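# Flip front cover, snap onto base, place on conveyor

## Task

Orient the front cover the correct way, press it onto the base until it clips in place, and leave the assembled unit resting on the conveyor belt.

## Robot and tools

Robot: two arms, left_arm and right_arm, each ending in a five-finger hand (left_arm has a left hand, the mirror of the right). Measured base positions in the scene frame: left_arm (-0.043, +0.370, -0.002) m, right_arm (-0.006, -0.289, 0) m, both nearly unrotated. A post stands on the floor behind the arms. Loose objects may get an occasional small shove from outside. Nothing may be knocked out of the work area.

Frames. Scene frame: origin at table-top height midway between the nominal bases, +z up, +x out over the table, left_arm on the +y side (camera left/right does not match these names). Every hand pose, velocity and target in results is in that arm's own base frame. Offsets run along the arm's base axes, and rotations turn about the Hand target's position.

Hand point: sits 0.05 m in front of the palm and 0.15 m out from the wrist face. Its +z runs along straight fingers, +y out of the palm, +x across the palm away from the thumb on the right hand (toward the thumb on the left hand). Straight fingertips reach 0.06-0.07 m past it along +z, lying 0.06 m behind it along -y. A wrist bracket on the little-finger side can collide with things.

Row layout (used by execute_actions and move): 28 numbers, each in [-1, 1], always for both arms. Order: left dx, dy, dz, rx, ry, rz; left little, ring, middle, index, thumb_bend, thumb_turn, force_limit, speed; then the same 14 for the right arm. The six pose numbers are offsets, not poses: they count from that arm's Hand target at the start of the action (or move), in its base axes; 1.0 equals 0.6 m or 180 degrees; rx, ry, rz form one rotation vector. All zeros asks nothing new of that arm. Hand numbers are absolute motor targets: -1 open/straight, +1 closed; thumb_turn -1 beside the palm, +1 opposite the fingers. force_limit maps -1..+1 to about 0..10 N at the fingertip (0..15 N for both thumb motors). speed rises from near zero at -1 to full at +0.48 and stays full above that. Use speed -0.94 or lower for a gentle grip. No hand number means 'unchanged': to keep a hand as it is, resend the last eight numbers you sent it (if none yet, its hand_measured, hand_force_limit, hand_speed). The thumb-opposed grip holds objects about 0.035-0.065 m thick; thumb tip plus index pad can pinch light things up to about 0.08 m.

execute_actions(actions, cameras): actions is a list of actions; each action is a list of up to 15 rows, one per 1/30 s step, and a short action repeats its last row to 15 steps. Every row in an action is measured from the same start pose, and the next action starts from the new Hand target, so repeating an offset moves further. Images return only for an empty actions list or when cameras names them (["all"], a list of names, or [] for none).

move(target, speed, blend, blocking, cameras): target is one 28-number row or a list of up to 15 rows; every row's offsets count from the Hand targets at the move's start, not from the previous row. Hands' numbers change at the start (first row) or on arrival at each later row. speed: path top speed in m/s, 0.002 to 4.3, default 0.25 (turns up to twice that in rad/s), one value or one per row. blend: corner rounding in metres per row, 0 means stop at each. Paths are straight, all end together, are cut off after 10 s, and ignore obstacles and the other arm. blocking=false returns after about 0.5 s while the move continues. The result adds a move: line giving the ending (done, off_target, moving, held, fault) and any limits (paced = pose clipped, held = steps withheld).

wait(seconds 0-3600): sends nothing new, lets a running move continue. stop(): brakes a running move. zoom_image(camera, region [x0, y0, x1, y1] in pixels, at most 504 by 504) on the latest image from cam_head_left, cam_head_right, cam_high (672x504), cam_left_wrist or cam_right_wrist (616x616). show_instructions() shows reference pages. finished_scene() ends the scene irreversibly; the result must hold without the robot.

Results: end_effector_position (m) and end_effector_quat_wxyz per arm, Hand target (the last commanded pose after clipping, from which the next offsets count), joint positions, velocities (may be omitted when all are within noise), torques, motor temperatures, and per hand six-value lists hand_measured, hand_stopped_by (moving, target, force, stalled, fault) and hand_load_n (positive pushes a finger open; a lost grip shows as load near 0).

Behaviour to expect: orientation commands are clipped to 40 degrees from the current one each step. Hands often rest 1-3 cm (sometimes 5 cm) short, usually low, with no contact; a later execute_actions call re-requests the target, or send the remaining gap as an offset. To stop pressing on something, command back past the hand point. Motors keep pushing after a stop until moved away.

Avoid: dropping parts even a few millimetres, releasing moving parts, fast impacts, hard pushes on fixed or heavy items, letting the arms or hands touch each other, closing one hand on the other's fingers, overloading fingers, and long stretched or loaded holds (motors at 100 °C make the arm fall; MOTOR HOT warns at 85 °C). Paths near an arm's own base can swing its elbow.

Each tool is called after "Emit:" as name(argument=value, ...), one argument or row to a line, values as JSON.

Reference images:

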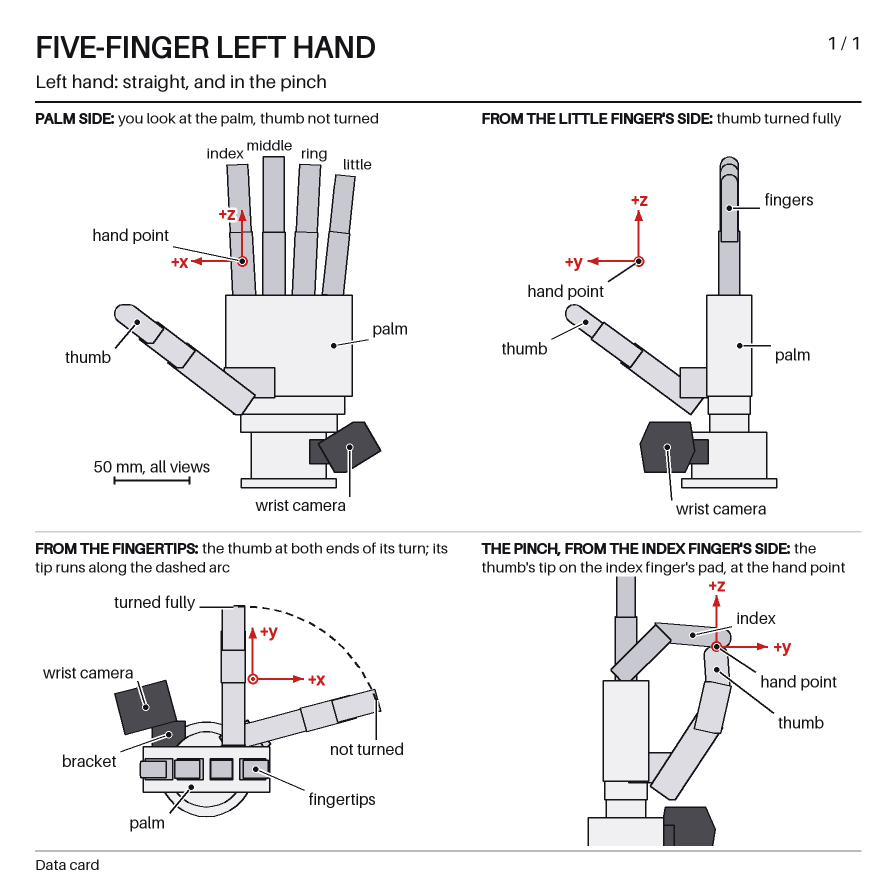

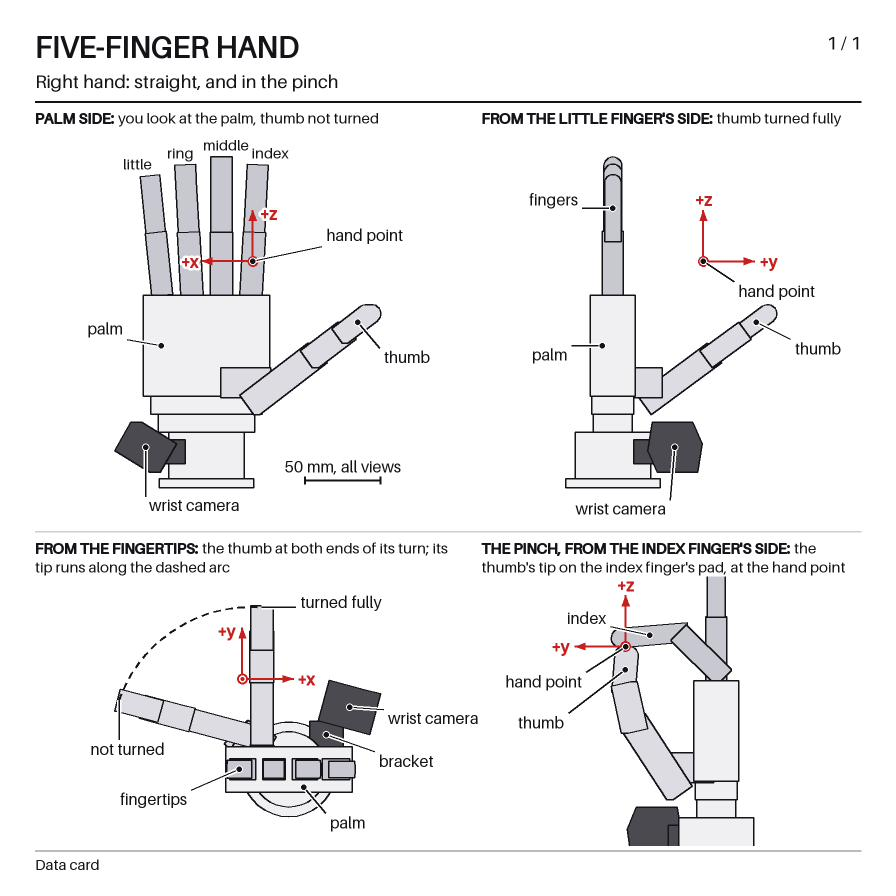

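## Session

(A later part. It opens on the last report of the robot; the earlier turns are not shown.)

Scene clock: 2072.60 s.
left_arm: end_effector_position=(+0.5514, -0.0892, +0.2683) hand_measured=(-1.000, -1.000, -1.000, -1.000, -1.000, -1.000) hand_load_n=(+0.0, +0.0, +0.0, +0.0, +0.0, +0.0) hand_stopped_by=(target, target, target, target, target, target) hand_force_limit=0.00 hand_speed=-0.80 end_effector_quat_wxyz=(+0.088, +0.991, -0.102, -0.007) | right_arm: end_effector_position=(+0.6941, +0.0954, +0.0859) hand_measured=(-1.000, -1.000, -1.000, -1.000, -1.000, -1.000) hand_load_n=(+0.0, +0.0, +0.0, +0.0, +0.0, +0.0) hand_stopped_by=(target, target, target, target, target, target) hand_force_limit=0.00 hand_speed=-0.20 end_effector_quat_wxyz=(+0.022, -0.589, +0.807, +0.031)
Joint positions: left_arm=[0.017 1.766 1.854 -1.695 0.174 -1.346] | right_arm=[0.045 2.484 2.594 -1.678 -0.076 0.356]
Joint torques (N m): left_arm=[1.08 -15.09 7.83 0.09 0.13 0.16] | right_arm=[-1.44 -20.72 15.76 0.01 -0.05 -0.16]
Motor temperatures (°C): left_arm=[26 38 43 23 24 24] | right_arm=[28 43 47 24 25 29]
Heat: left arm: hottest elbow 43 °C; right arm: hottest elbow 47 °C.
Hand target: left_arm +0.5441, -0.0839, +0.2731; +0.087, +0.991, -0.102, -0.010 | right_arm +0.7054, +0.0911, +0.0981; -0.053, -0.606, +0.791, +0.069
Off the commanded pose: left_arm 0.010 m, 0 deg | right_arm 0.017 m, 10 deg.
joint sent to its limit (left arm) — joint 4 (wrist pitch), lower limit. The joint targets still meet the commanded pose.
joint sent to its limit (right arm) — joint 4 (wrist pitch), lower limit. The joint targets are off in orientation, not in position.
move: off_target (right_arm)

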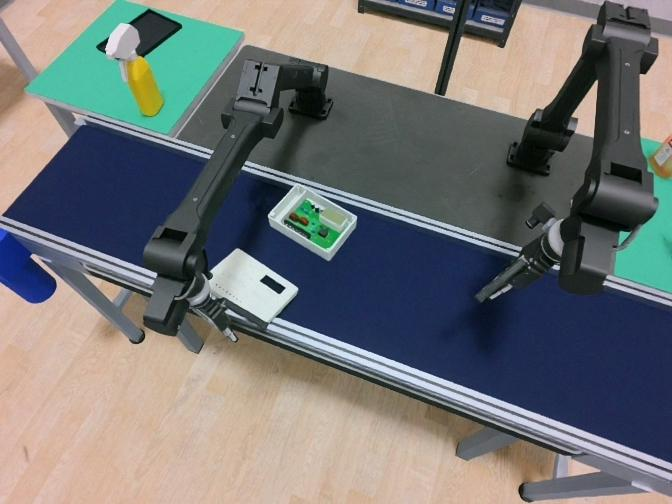

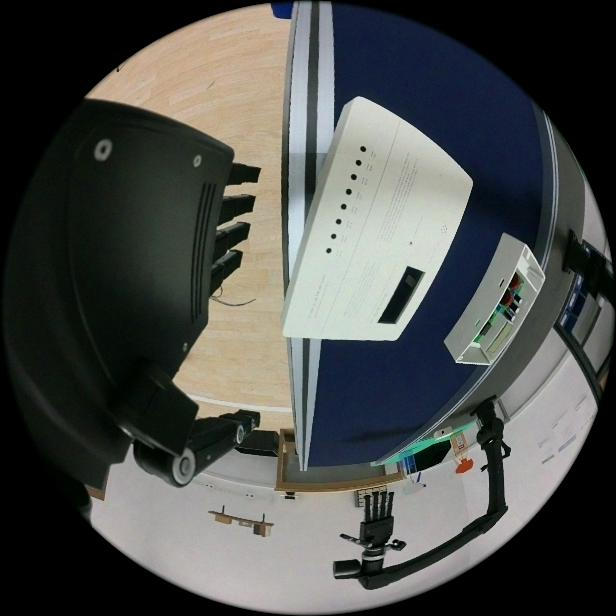

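Emit:
move(
  target=[
    [0,0,0,0,0,0,-1,-1,-1,-1,-1,-1,0,-0.8,0.01,-0.0167,0.025,0,0,0,-1,-1,-1,-1,-1,-1,0,-0.2],
    [0,0,0,0,0,0,-1,-1,-1,-1,-1,-1,0,-0.8,-0.178,0.032,0.01,0,0,0,-1,-1,-1,-1,-1,-1,0,-0.2],
  ],
  speed=0.06,
  cameras=["cam_high","cam_right_wrist"],
)

Emit:
zoom_image(
  camera="cam_high",
  region=[170, 160, 370, 330],
)

Scene clock: 2094.70 s.
left_arm: end_effector_position=(+0.5514, -0.0892, +0.2683) hand_measured=(-1.000, -1.000, -1.000, -1.000, -1.000, -1.000) hand_load_n=(+0.0, +0.0, +0.0, +0.0, +0.0, +0.0) hand_stopped_by=(target, target, target, target, target, target) hand_force_limit=0.00 hand_speed=-0.80 end_effector_quat_wxyz=(+0.088, +0.991, -0.102, -0.007) | right_arm: end_effector_position=(+0.6041, +0.1029, +0.0930) hand_measured=(-1.000, -1.000, -1.000, -1.000, -1.000, -1.000) hand_load_n=(+0.0, +0.0, +0.0, +0.0, +0.0, +0.0) hand_stopped_by=(target, target, target, target, target, target) hand_force_limit=0.00 hand_speed=-0.20 end_effector_quat_wxyz=(-0.055, -0.598, +0.796, +0.072)
Joint positions: left_arm=[0.017 1.766 1.854 -1.695 0.174 -1.346] | right_arm=[0.069 2.278 2.204 -1.668 -0.062 0.347]
Joint torques (N m): left_arm=[1.03 -15.09 7.83 0.09 0.13 0.16] | right_arm=[-0.15 -21.3 9.07 -0.21 -0.09 -0.04]
Heat: left arm: hottest elbow 43 °C; right arm: hottest elbow 51 °C.
Hand target: left_arm +0.5441, -0.0839, +0.2731; +0.087, +0.991, -0.102, -0.010 | right_arm +0.5986, +0.1103, +0.1040; -0.053, -0.606, +0.791, +0.070
Off the commanded pose: left_arm 0.010 m, 0 deg | right_arm 0.014 m, 1 deg.
joint sent to its limit (left arm) — joint 4 (wrist pitch), lower limit. The joint targets still meet the commanded pose.
move: off_target (right_arm)

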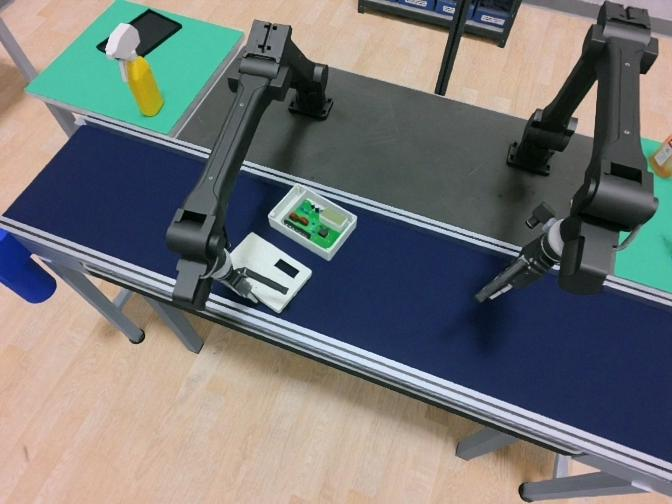

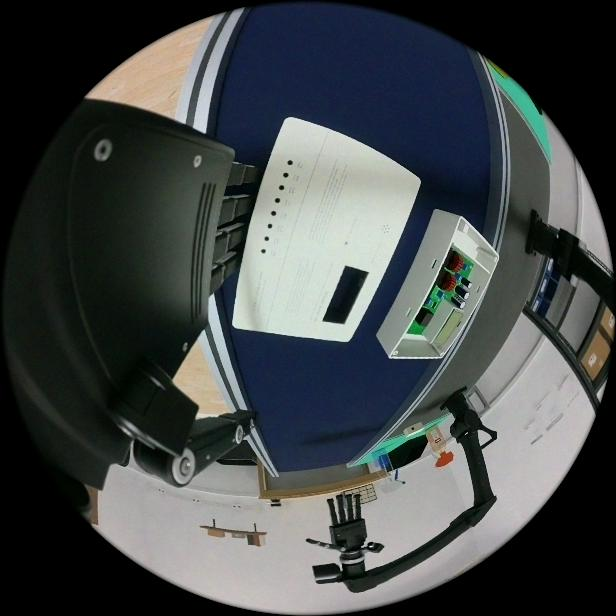

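Scaled by 2.520 from the camera's image (finer frame: 960x720).

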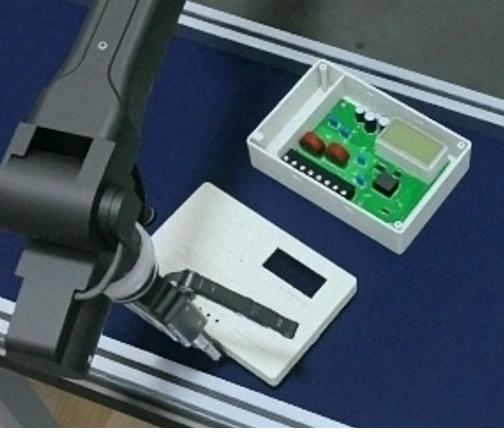

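Emit:
move(
  target=[
    [0,0,0,0,0,0,-1,-1,-1,-1,-1,-1,0,-0.8,-0.036,0.01,-0.015,0,0,0,-1,-1,-1,-1,-1,-1,0,-0.2],
    [0,0,0,0,0,0,-1,-1,-1,-1,-1,-1,0,-0.8,0.02,-0.006,-0.01,0,0,0,-1,-1,-1,-1,-1,-1,0,-0.2],
    [0,0,0,0,0,0,-1,-1,-1,-1,-1,-1,0,-0.8,0.02,-0.006,0.16,0,0,0,-1,-1,-1,-1,-1,-1,0,-0.2],
    [0,0,0,0,0,0,-1,-1,-1,-1,-1,-1,0,-0.8,-0.0717,-0.2225,0.16,0,0,-0.5,-1,-1,-1,-1,-1,-1,0,-0.2],
  ],
  speed=[0.06,0.1,0.2,0.25],
  blend=[0,0.005,0.03,0],
  cameras=["cam_high","cam_right_wrist"],
)

Emit:
zoom_image(
  camera="cam_high",
  region=[170, 160, 370, 330],
)

Scene clock: 2146.23 s.
left_arm: end_effector_position=(+0.5514, -0.0892, +0.2683) hand_measured=(-1.000, -1.000, -1.000, -1.000, -1.000, -1.000) hand_load_n=(+0.0, +0.0, +0.0, +0.0, +0.0, +0.0) hand_stopped_by=(target, target, target, target, target, target) hand_force_limit=0.00 hand_speed=-0.80 end_effector_quat_wxyz=(+0.088, +0.991, -0.102, -0.007) | right_arm: end_effector_position=(+0.5567, -0.0161, +0.1953) hand_measured=(-1.000, -1.000, -1.000, -1.000, -1.000, -1.000) hand_load_n=(+0.0, -0.5, +0.5, +0.0, +0.0, +0.0) hand_stopped_by=(target, target, target, target, target, target) hand_force_limit=0.00 hand_speed=-0.20 end_effector_quat_wxyz=(+0.004, +0.118, +0.989, +0.087)
Joint positions: left_arm=[0.017 1.766 1.854 -1.695 0.174 -1.346] | right_arm=[-0.194 1.701 1.579 -1.454 -0.175 1.614]
Joint torques (N m): left_arm=[1.03 -15.09 7.83 0.09 0.13 0.16] | right_arm=[-2.08 -14.21 9.39 0.76 -0.29 0.15]
Motor temperatures (°C): left_arm=[26 38 43 23 24 24] | right_arm=[28 48 45 24 25 29]
Heat: left arm: hottest elbow 43 °C; right arm: hottest shoulder 48 °C.
Hand target: left_arm +0.5441, -0.0839, +0.2731; +0.087, +0.991, -0.102, -0.010 | right_arm +0.5556, -0.0231, +0.2002; +0.012, +0.131, +0.988, +0.087
Off the commanded pose: left_arm 0.010 m, 0 deg | right_arm 0.009 m, 2 deg.
joint sent to its limit (left arm) — joint 4 (wrist pitch), lower limit. The joint targets still meet the commanded pose.
move: done

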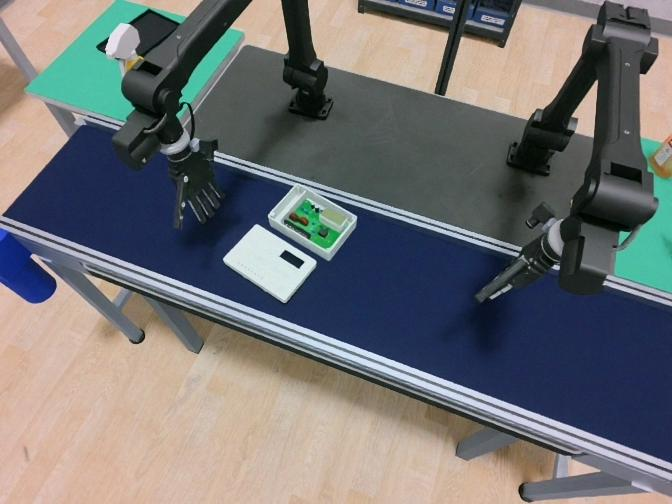

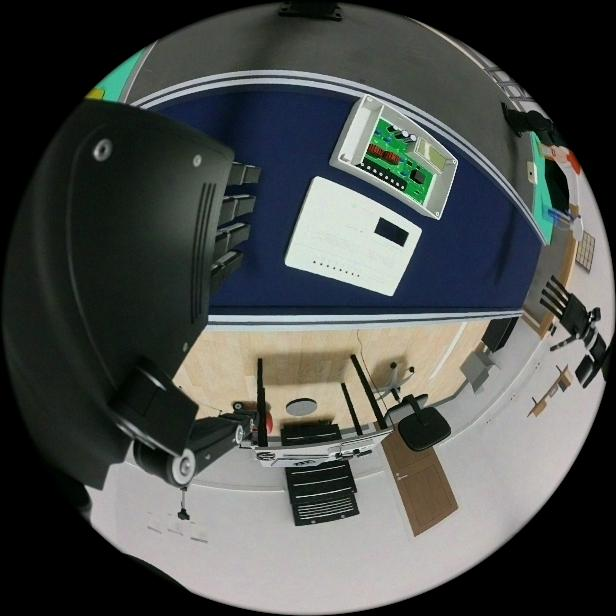

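Scaled by 2.520 from the camera's image (finer frame: 960x720).

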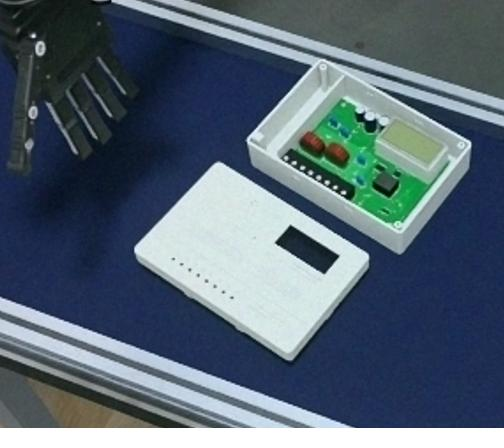

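Emit:
move(
  target=[
    [0,0,0,0,0,0,-1,-1,-1,-1,-1,-1,0,-0.8,0,0,-0.195,0,0,0,-1,-1,-1,-1,-1,-1,0,-0.2],
    [0,0,0,0,0,0,-1,-1,-1,-1,-1,-1,0,-0.8,0.0442,0.152,-0.202,0,0,0,-1,-1,-1,-1,-1,-1,0,-0.2],
  ],
  speed=[0.12,0.06],
  cameras=["cam_high","cam_right_wrist"],
)

Emit:
zoom_image(
  camera="cam_high",
  region=[170, 160, 370, 330],
)

Scene clock: 2190.47 s.
left_arm: end_effector_position=(+0.5514, -0.0892, +0.2683) hand_measured=(-1.000, -1.000, -1.000, -1.000, -1.000, -1.000) hand_load_n=(+0.0, +0.0, +0.0, +0.0, +0.0, +0.0) hand_stopped_by=(target, target, target, target, target, target) hand_force_limit=0.00 hand_speed=-0.80 end_effector_quat_wxyz=(+0.088, +0.991, -0.102, -0.007) | right_arm: end_effector_position=(+0.5700, +0.0512, +0.0834) hand_measured=(-1.000, -1.000, -1.000, -1.000, -1.000, -1.000) hand_load_n=(+0.0, +0.0, +0.0, +0.0, +0.0, +0.0) hand_stopped_by=(target, target, target, target, target, target) hand_force_limit=0.00 hand_speed=-0.20 end_effector_quat_wxyz=(+0.011, +0.138, +0.987, +0.082)
Joint positions: left_arm=[0.017 1.766 1.854 -1.695 0.174 -1.346] | right_arm=[-0.054 1.766 1.364 -1.131 -0.162 1.797]
Joint torques (N m): left_arm=[1.08 -15.09 7.83 0.09 0.13 0.16] | right_arm=[1.08 -11.11 12.4 0.75 -0.64 0.11]
Motor temperatures (°C): left_arm=[26 38 43 23 24 24] | right_arm=[28 42 45 24 25 29]
Heat: left arm: hottest elbow 43 °C; right arm: hottest elbow 45 °C.
Hand target: left_arm +0.5441, -0.0839, +0.2731; +0.087, +0.991, -0.102, -0.010 | right_arm +0.5821, +0.0681, +0.0789; +0.012, +0.130, +0.988, +0.087
Off the commanded pose: left_arm 0.010 m, 0 deg | right_arm 0.021 m, 1 deg.
joint sent to its limit (left arm) — joint 4 (wrist pitch), lower limit. The joint targets still meet the commanded pose.
move: off_target (right_arm)

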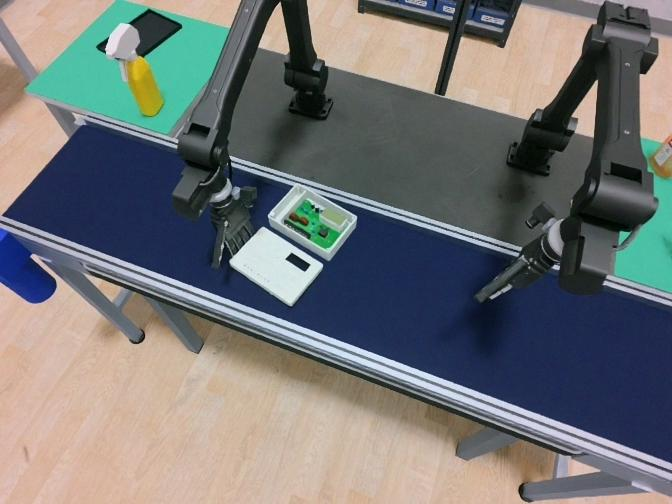

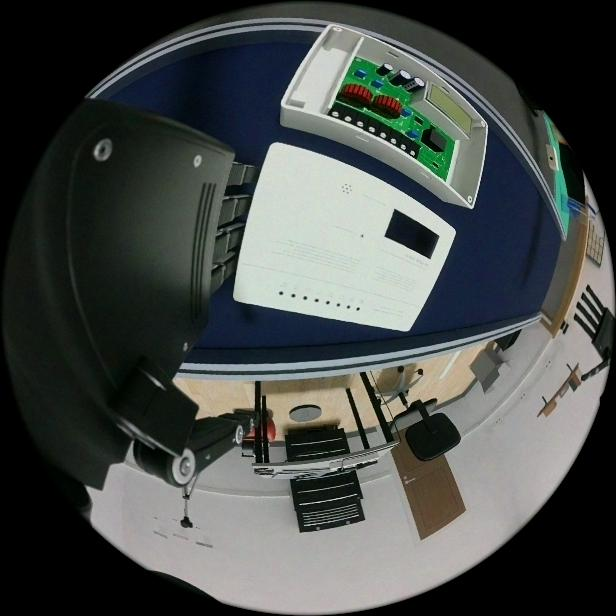

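Scaled by 2.520 from the camera's image (finer frame: 960x720).

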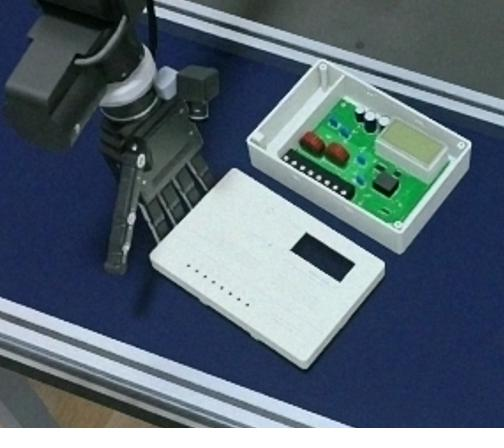

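Emit:
move(
  target=[0,0,0,0,0,0,-1,-1,-1,-1,-1,-1,0,-0.8,0.037,0.067,0.005,0,0,0,-1,-1,-1,-1,-1,-1,0,-0.2],
  speed=0.06,
  cameras=["cam_high","cam_right_wrist"],
)

Emit:
zoom_image(
  camera="cam_high",
  region=[170, 160, 370, 330],
)

Scene clock: 2206.33 s.
left_arm: end_effector_position=(+0.5514, -0.0892, +0.2683) hand_measured=(-1.000, -1.000, -1.000, -1.000, -1.000, -1.000) hand_load_n=(+0.0, +0.0, +0.0, +0.0, +0.0, +0.5) hand_stopped_by=(target, target, target, target, target, target) hand_force_limit=0.00 hand_speed=-0.80 end_effector_quat_wxyz=(+0.088, +0.991, -0.102, -0.007) | right_arm: end_effector_position=(+0.5898, +0.0890, +0.0835) hand_measured=(-1.000, -1.000, -1.000, -1.000, -1.000, -1.000) hand_load_n=(+0.0, +0.0, +0.0, +0.0, +0.0, +0.0) hand_stopped_by=(target, target, target, target, target, target) hand_force_limit=0.00 hand_speed=-0.20 end_effector_quat_wxyz=(+0.011, +0.139, +0.987, +0.082)
Joint positions: left_arm=[0.017 1.766 1.854 -1.695 0.174 -1.346] | right_arm=[0.019 1.811 1.427 -1.14 -0.158 1.873]
Joint torques (N m): left_arm=[1.08 -15.03 7.83 0.09 0.13 0.16] | right_arm=[1.08 -11.4 13.79 0.42 -0.64 0.12]
Heat: left arm: hottest elbow 43 °C; right arm: hottest elbow 46 °C.
Hand target: left_arm +0.5441, -0.0839, +0.2731; +0.087, +0.991, -0.102, -0.010 | right_arm +0.6042, +0.1084, +0.0818; +0.012, +0.130, +0.988, +0.087
Off the commanded pose: left_arm 0.010 m, 0 deg | right_arm 0.024 m, 1 deg.
joint sent to its limit (left arm) — joint 4 (wrist pitch), lower limit. The joint targets still meet the commanded pose.
move: off_target (right_arm)

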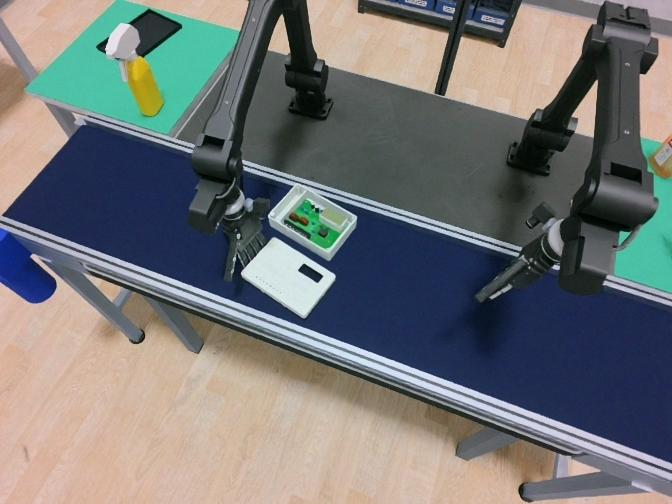

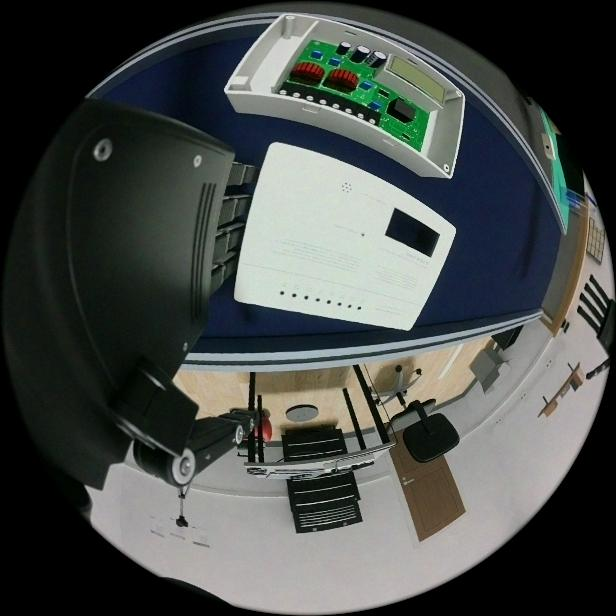

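Scaled by 2.520 from the camera's image (finer frame: 960x720).

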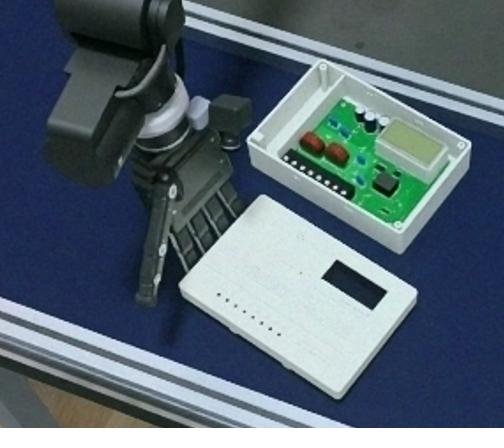

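Emit:
move(
  target=[
    [0.1758,-0.45,-0.1,0,0,0,-1,-1,-1,-1,-1,-1,0,-0.8,0,0,0.01,0,0,0,-1,-1,-1,-1,-1,-1,0,-0.2],
    [0.1758,-0.4998,-0.2968,0,0,0,-1,-1,-1,-1,-1,-1,0,-0.8,0,0,0.01,0,0,0,-1,-1,-1,-1,-1,-1,0,-0.2],
  ],
  speed=[0.2,0.08],
  cameras=["all"],
)

Emit:
zoom_image(
  camera="cam_high",
  region=[170, 160, 370, 330],
)

Scene clock: 2234.87 s.
left_arm: end_effector_position=(+0.6505, -0.3775, +0.1134) hand_measured=(-1.000, -1.000, -1.000, -1.000, -1.000, -1.000) hand_load_n=(+0.0, +0.0, +0.0, +0.0, +0.0, +0.0) hand_stopped_by=(target, target, target, target, target, target) hand_force_limit=0.00 hand_speed=-0.80 end_effector_quat_wxyz=(+0.091, +0.990, -0.103, -0.003) | right_arm: end_effector_position=(+0.5905, +0.0915, +0.0837) hand_measured=(-1.000, -1.000, -1.000, -1.000, -1.000, -1.000) hand_load_n=(+0.0, +0.0, +0.0, -0.5, +0.0, +0.0) hand_stopped_by=(target, target, target, target, target, target) hand_force_limit=0.00 hand_speed=-0.20 end_effector_quat_wxyz=(+0.008, +0.137, +0.987, +0.082)
Joint positions: left_arm=[-0.411 2.241 2.193 -1.473 0.175 -1.778] | right_arm=[0.023 1.815 1.434 -1.147 -0.158 1.874]
Joint torques (N m): left_arm=[-0.26 -19.14 8.31 1.2 0.13 -0.06] | right_arm=[0.67 -12.22 14.06 0.17 -0.64 0.12]
Motor temperatures (°C): left_arm=[26 38 44 23 24 24] | right_arm=[28 41 50 24 25 29]
Heat: left arm: hottest elbow 44 °C; right arm: hottest elbow 50 °C.
Hand target: left_arm +0.6496, -0.3839, +0.0954; +0.087, +0.991, -0.102, -0.009 | right_arm +0.6043, +0.1083, +0.0878; +0.012, +0.130, +0.988, +0.087
Off the commanded pose: left_arm 0.019 m, 1 deg | right_arm 0.022 m, 1 deg.
move: off_target (left_arm, right_arm)

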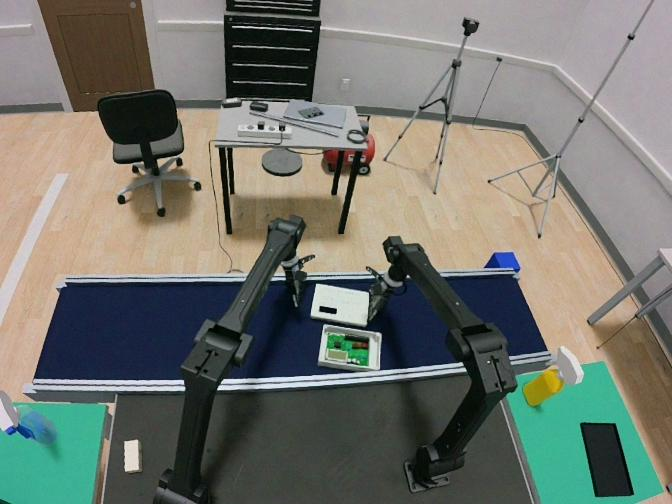

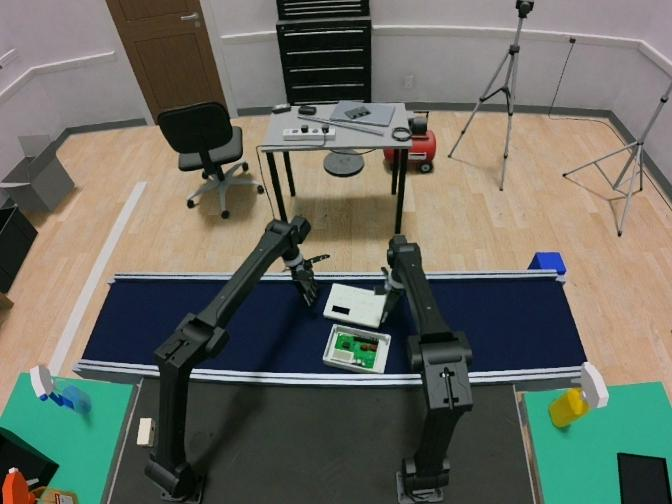

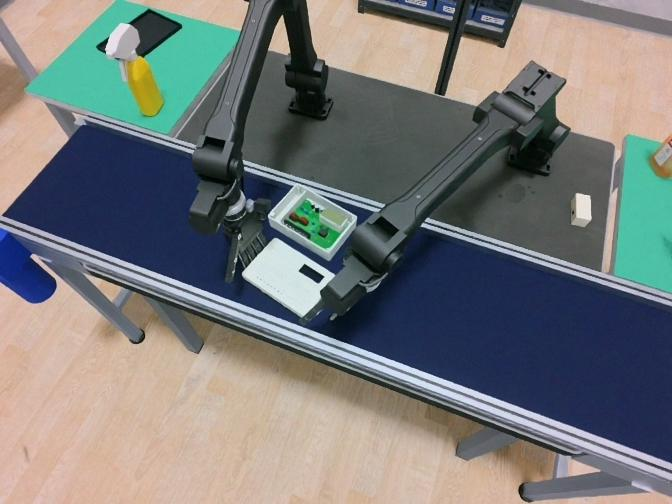

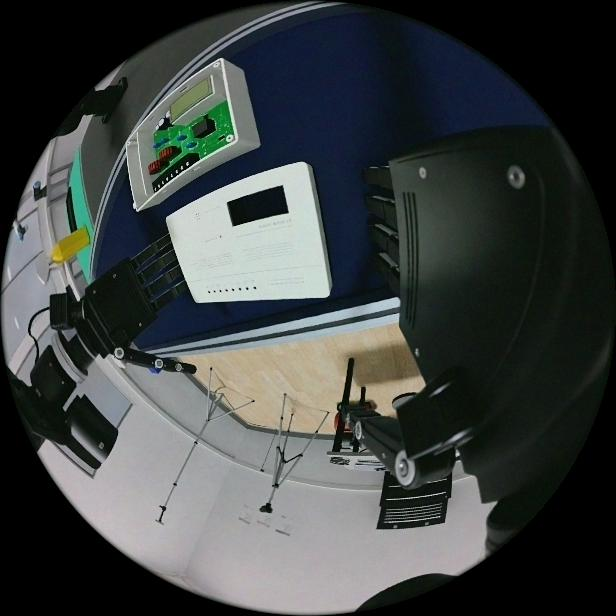

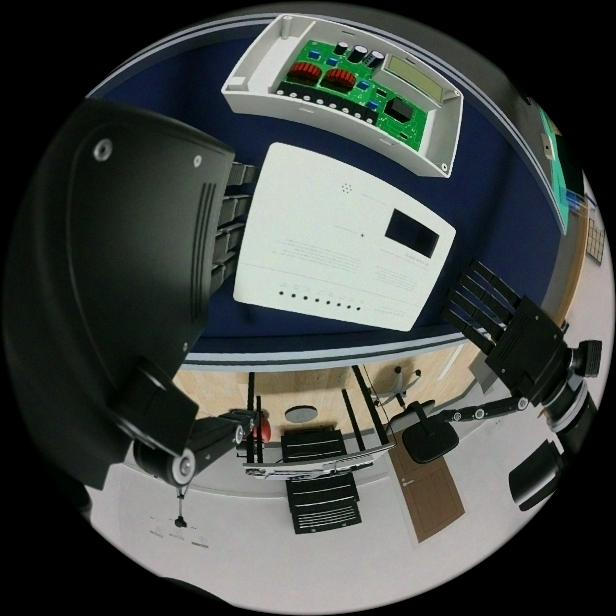

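Scaled by 2.520 from the camera's image (finer frame: 960x720).

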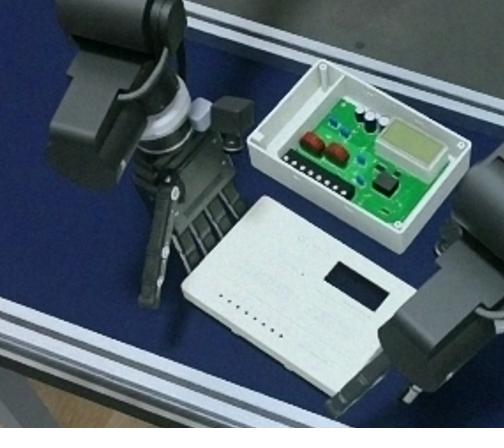

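Emit:
move(
  target=[-0.0162,-0.0705,-0.027,0,0,0,-1,-1,-1,-1,-1,-1,0,-0.8,-0.005,-0.01,0.012,0,0,0,-1,-1,-1,-1,-1,-1,0,-0.2],
  speed=0.05,
  cameras=["cam_left_wrist","cam_right_wrist"],
)

Emit:
zoom_image(
  camera="cam_left_wrist",
  region=[200, 120, 440, 340],
)

Scene clock: 2250.37 s.
left_arm: end_effector_position=(+0.6366, -0.4160, +0.0943) hand_measured=(-1.000, -1.000, -1.000, -1.000, -1.000, -1.000) hand_load_n=(+0.0, -0.5, +0.0, +0.0, +0.0, +0.0) hand_stopped_by=(target, target, target, target, target, target) hand_force_limit=0.00 hand_speed=-0.80 end_effector_quat_wxyz=(+0.088, +0.991, -0.103, -0.008) | right_arm: end_effector_position=(+0.5880, +0.0924, +0.0836) hand_measured=(-1.000, -1.000, -1.000, -1.000, -1.000, -1.000) hand_load_n=(+0.0, +0.0, +0.0, +0.0, +0.0, +0.0) hand_stopped_by=(target, target, target, target, target, target) hand_force_limit=0.00 hand_speed=-0.20 end_effector_quat_wxyz=(+0.003, +0.137, +0.987, +0.083)
Joint positions: left_arm=[-0.47 2.268 2.193 -1.447 0.169 -1.839] | right_arm=[0.023 1.815 1.435 -1.157 -0.163 1.874]
Joint torques (N m): left_arm=[-0.67 -17.26 10.1 1.21 0.23 -0.06] | right_arm=[-0.09 -13.16 14.06 -0.06 -0.48 0.04]
Heat: left arm: hottest elbow 46 °C; right arm: hottest elbow 49 °C.
Hand target: left_arm +0.6400, -0.4261, +0.0790; +0.087, +0.991, -0.102, -0.009 | right_arm +0.6013, +0.1023, +0.0950; +0.012, +0.130, +0.988, +0.087
Off the commanded pose: left_arm 0.019 m, 0 deg | right_arm 0.020 m, 1 deg.
move: off_target (left_arm, right_arm)

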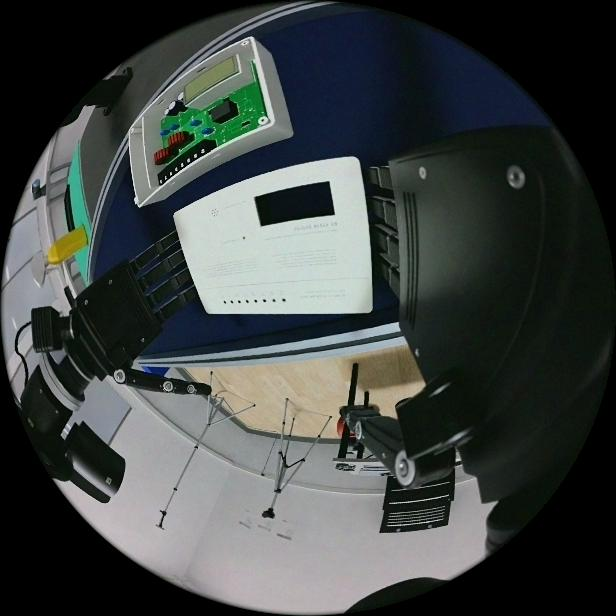

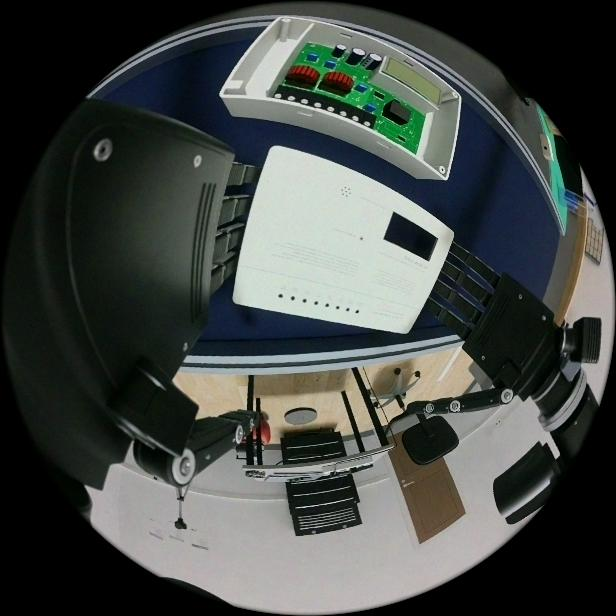

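Scaled by 2.100 from the camera's image (finer frame: 880x880).

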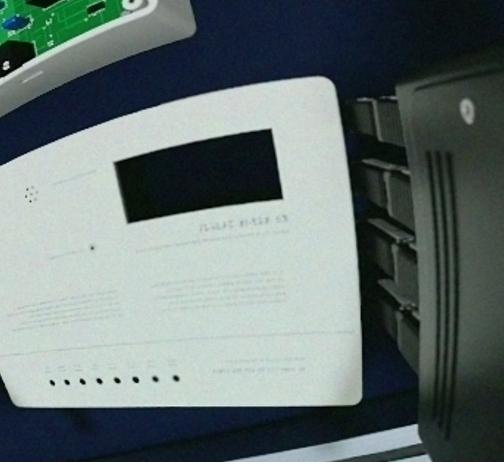

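Emit:
move(
  target=[-0.0092,-0.0407,0.0,0,0,0,-1,-1,-1,-1,-1,-1,0,-0.8,0.0115,0.04,0.0,0,0,0,-1,-1,-1,-1,-1,-1,0,-0.2],
  speed=0.04,
  cameras=["cam_left_wrist","cam_right_wrist"],
)

Emit:
zoom_image(
  camera="cam_right_wrist",
  region=[200, 120, 500, 360],
)

Scene clock: 2263.53 s.
left_arm: end_effector_position=(+0.6375, -0.4169, +0.0937) hand_measured=(-1.000, -1.000, -1.000, -1.000, -1.000, -1.000) hand_load_n=(+0.0, +0.0, +0.0, +0.0, +0.0, +0.0) hand_stopped_by=(target, target, target, target, target, target) hand_force_limit=0.00 hand_speed=-0.80 end_effector_quat_wxyz=(+0.081, +0.993, -0.091, -0.006) | right_arm: end_effector_position=(+0.5892, +0.0954, +0.0829) hand_measured=(-1.000, -1.000, -1.000, -1.000, -1.000, -1.000) hand_load_n=(+0.0, +0.0, +0.0, +0.0, +0.0, +0.0) hand_stopped_by=(target, target, target, target, target, target) hand_force_limit=0.00 hand_speed=-0.20 end_effector_quat_wxyz=(-0.001, +0.145, +0.987, +0.075)
Joint positions: left_arm=[-0.476 2.268 2.195 -1.449 0.154 -1.867] | right_arm=[0.035 1.821 1.447 -1.171 -0.147 1.899]
Joint torques (N m): left_arm=[-3.14 -16.44 12.21 0.99 0.71 -0.14] | right_arm=[2.14 -12.57 15.05 0.43 -1.06 0.19]
Heat: left arm: hottest elbow 48 °C; right arm: hottest elbow 48 °C.
Hand target: left_arm +0.6343, -0.4505, +0.0789; +0.087, +0.991, -0.102, -0.010 | right_arm +0.6081, +0.1262, +0.0951; +0.012, +0.131, +0.988, +0.087
Off the commanded pose: left_arm 0.037 m, 1 deg | right_arm 0.038 m, 3 deg.
move: off_target (left_arm, right_arm)

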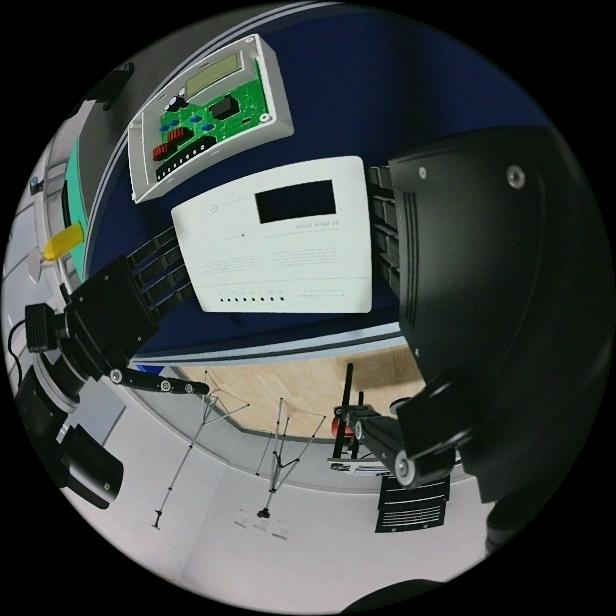

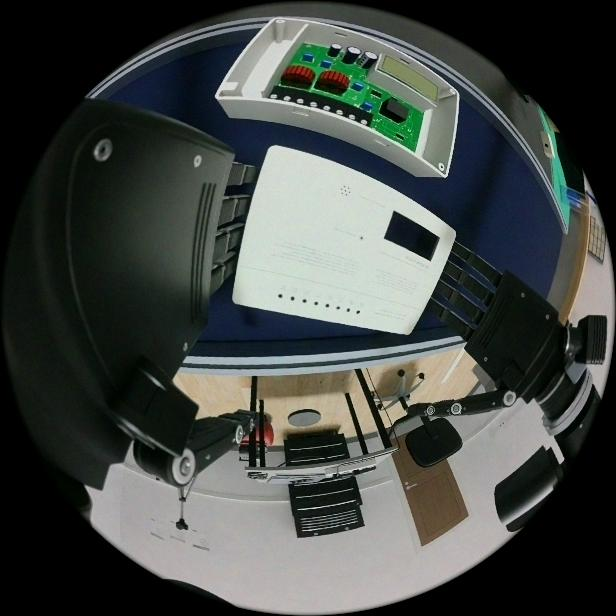

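Scaled by 1.680 from the camera's image (finer frame: 880x880).

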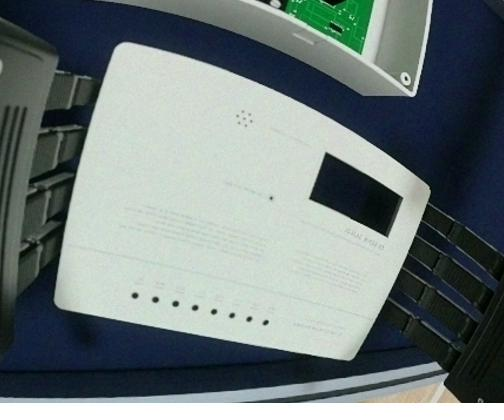

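Emit:
move(
  target=[0,-0.005,0.095,0,0,0,-1,-1,-1,-1,-1,-1,0,-0.8,0.0,0.005,0.07,0,0,0,-1,-1,-1,-1,-1,-1,0,-0.2],
  speed=0.04,
  cameras=["cam_left_wrist","cam_right_wrist","cam_high"],
)

Emit:
zoom_image(
  camera="cam_high",
  region=[170, 160, 370, 330],
)

Scene clock: 2274.93 s.
left_arm: end_effector_position=(+0.6380, -0.4176, +0.1266) hand_measured=(-1.000, -1.000, -1.000, -1.000, -1.000, -1.000) hand_load_n=(+0.0, +0.0, +0.0, +0.0, +0.0, +0.0) hand_stopped_by=(target, target, target, target, target, target) hand_force_limit=0.00 hand_speed=-0.80 end_effector_quat_wxyz=(+0.073, +0.993, -0.090, -0.019) | right_arm: end_effector_position=(+0.5878, +0.0970, +0.1005) hand_measured=(-1.000, -1.000, -1.000, -1.000, -1.000, -1.000) hand_load_n=(+0.5, +0.0, +0.0, +0.0, -0.5, +0.0) hand_stopped_by=(target, target, target, target, target, target) hand_force_limit=0.00 hand_speed=-0.20 end_effector_quat_wxyz=(-0.020, +0.152, +0.986, +0.070)
Joint positions: left_arm=[-0.478 2.3 2.344 -1.595 0.149 -1.87] | right_arm=[0.04 1.824 1.506 -1.266 -0.146 1.915]
Joint torques (N m): left_arm=[-3.25 -18.84 13.09 0.68 0.92 -0.15] | right_arm=[2.14 -15.38 15.86 0.21 -1.15 0.08]
Motor temperatures (°C): left_arm=[26 40 49 24 25 24] | right_arm=[28 41 50 24 26 29]
Heat: left arm: hottest elbow 49 °C; right arm: hottest elbow 50 °C.
Hand target: left_arm +0.6343, -0.4537, +0.1359; +0.087, +0.991, -0.102, -0.009 | right_arm +0.6083, +0.1292, +0.1372; +0.012, +0.131, +0.988, +0.087
Off the commanded pose: left_arm 0.037 m, 2 deg | right_arm 0.053 m, 5 deg.
move: off_target (left_arm, right_arm)
Images, in order (width x height): cam_high 672x504, cam_left_wrist 616x616, cam_right_wrist 616x616.

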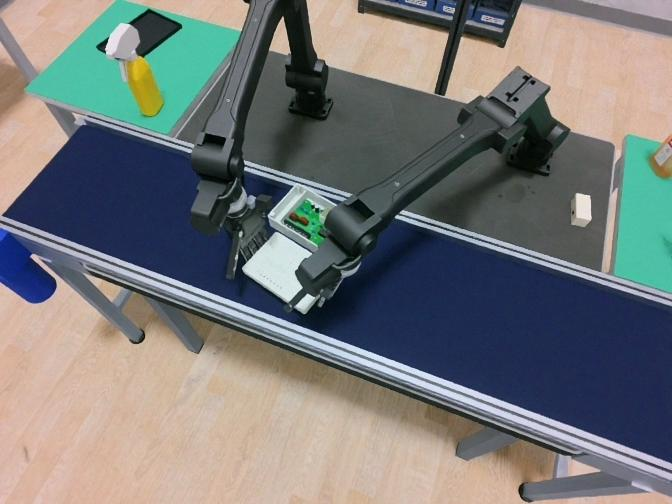

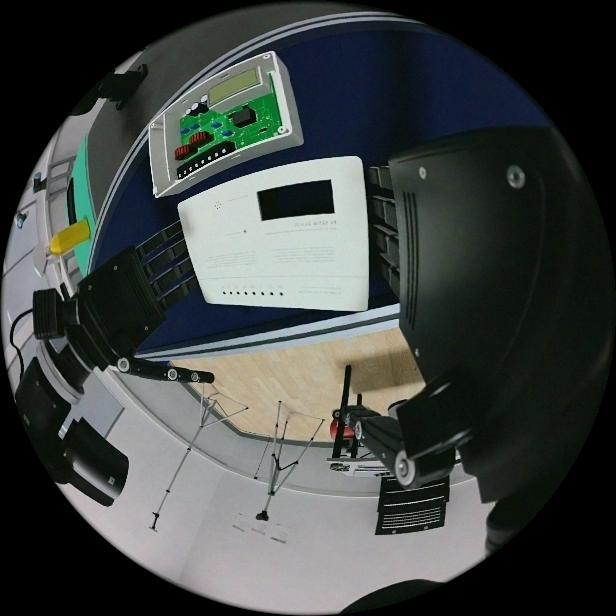

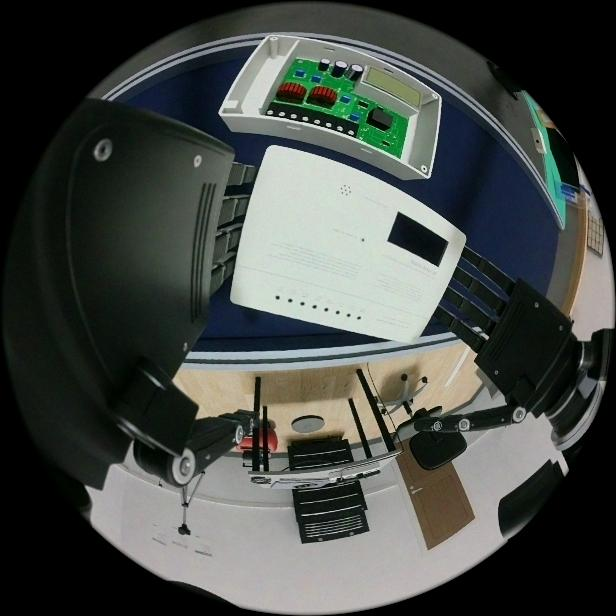

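Scaled by 2.520 from the camera's image (finer frame: 960x720).

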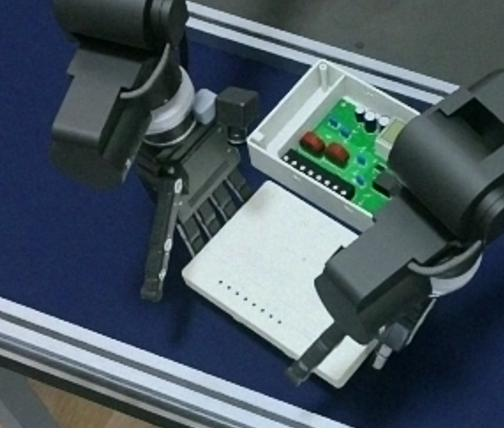

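Emit:
move(
  target=[0,0.0,0.06,0,0,0,-1,-1,-1,-1,-1,-1,0,-0.8,0.0,0.0,0.085,0,0,0,-1,-1,-1,-1,-1,-1,0,-0.2],
  speed=0.04,
  cameras=["cam_left_wrist","cam_right_wrist","cam_high"],
)

Emit:
zoom_image(
  camera="cam_high",
  region=[170, 160, 370, 330],
)

Scene clock: 2286.13 s.
left_arm: end_effector_position=(+0.6404, -0.4182, +0.1616) hand_measured=(-1.000, -1.000, -1.000, -1.000, -1.000, -1.000) hand_load_n=(+0.0, +0.0, +0.0, +0.0, +0.0, +0.0) hand_stopped_by=(target, target, target, target, target, target) hand_force_limit=0.00 hand_speed=-0.80 end_effector_quat_wxyz=(+0.071, +0.993, -0.090, -0.017) | right_arm: end_effector_position=(+0.5916, +0.0963, +0.1464) hand_measured=(-1.000, -1.000, -1.000, -1.000, -1.000, -1.000) hand_load_n=(+0.0, +0.0, +0.0, +0.0, +0.0, +0.0) hand_stopped_by=(target, target, target, target, target, target) hand_force_limit=0.00 hand_speed=-0.20 end_effector_quat_wxyz=(-0.023, +0.152, +0.986, +0.067)
Joint positions: left_arm=[-0.478 2.325 2.481 -1.704 0.145 -1.87] | right_arm=[0.04 1.806 1.607 -1.391 -0.14 1.916]
Joint torques (N m): left_arm=[-3.19 -18.73 13.12 0.55 1.08 -0.16] | right_arm=[2.08 -15.97 16.14 0.12 -1.39 0.07]
Heat: left arm: hottest elbow 53 °C; right arm: hottest elbow 52 °C.
Hand target: left_arm +0.6344, -0.4535, +0.1718; +0.087, +0.991, -0.102, -0.010 | right_arm +0.6082, +0.1294, +0.1881; +0.012, +0.130, +0.988, +0.087
Off the commanded pose: left_arm 0.037 m, 2 deg | right_arm 0.056 m, 5 deg.
joint sent to its limit (left arm) — joint 4 (wrist pitch), lower limit. The joint targets still meet the commanded pose.
move: off_target (left_arm, right_arm)
Images, in order (width x height): cam_high 672x504, cam_left_wrist 616x616, cam_right_wrist 616x616.

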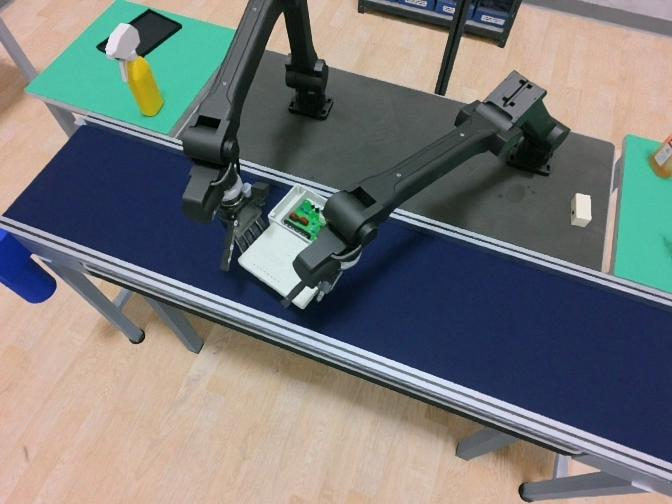

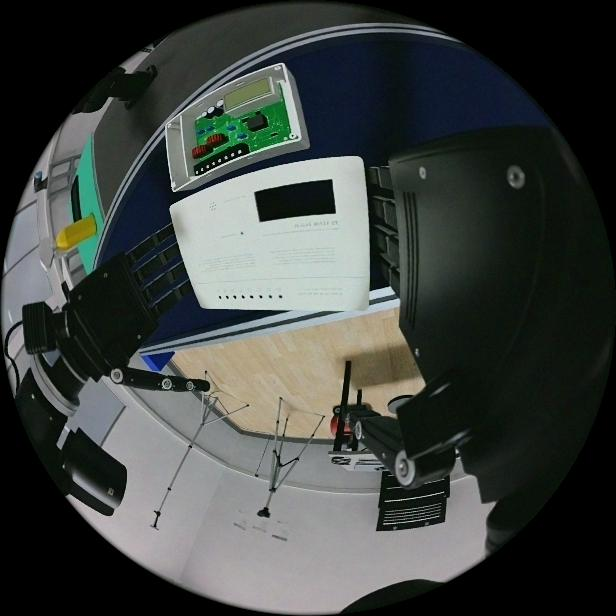

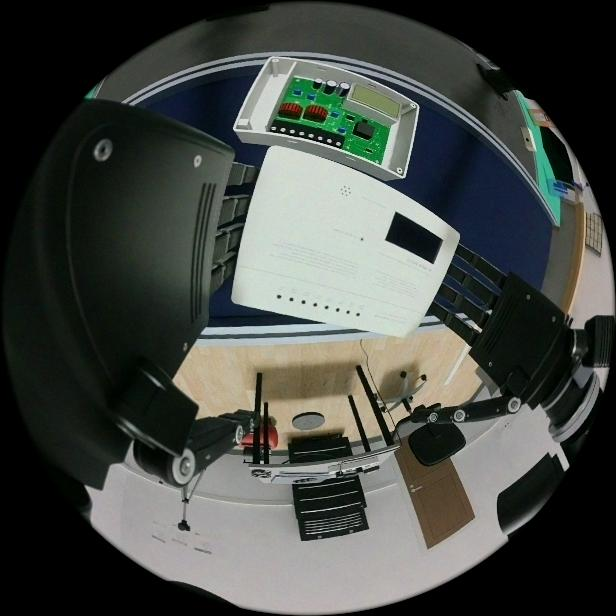

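Scaled by 2.520 from the camera's image (finer frame: 960x720).

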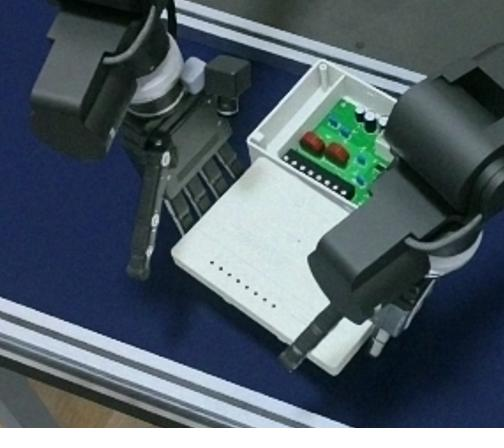

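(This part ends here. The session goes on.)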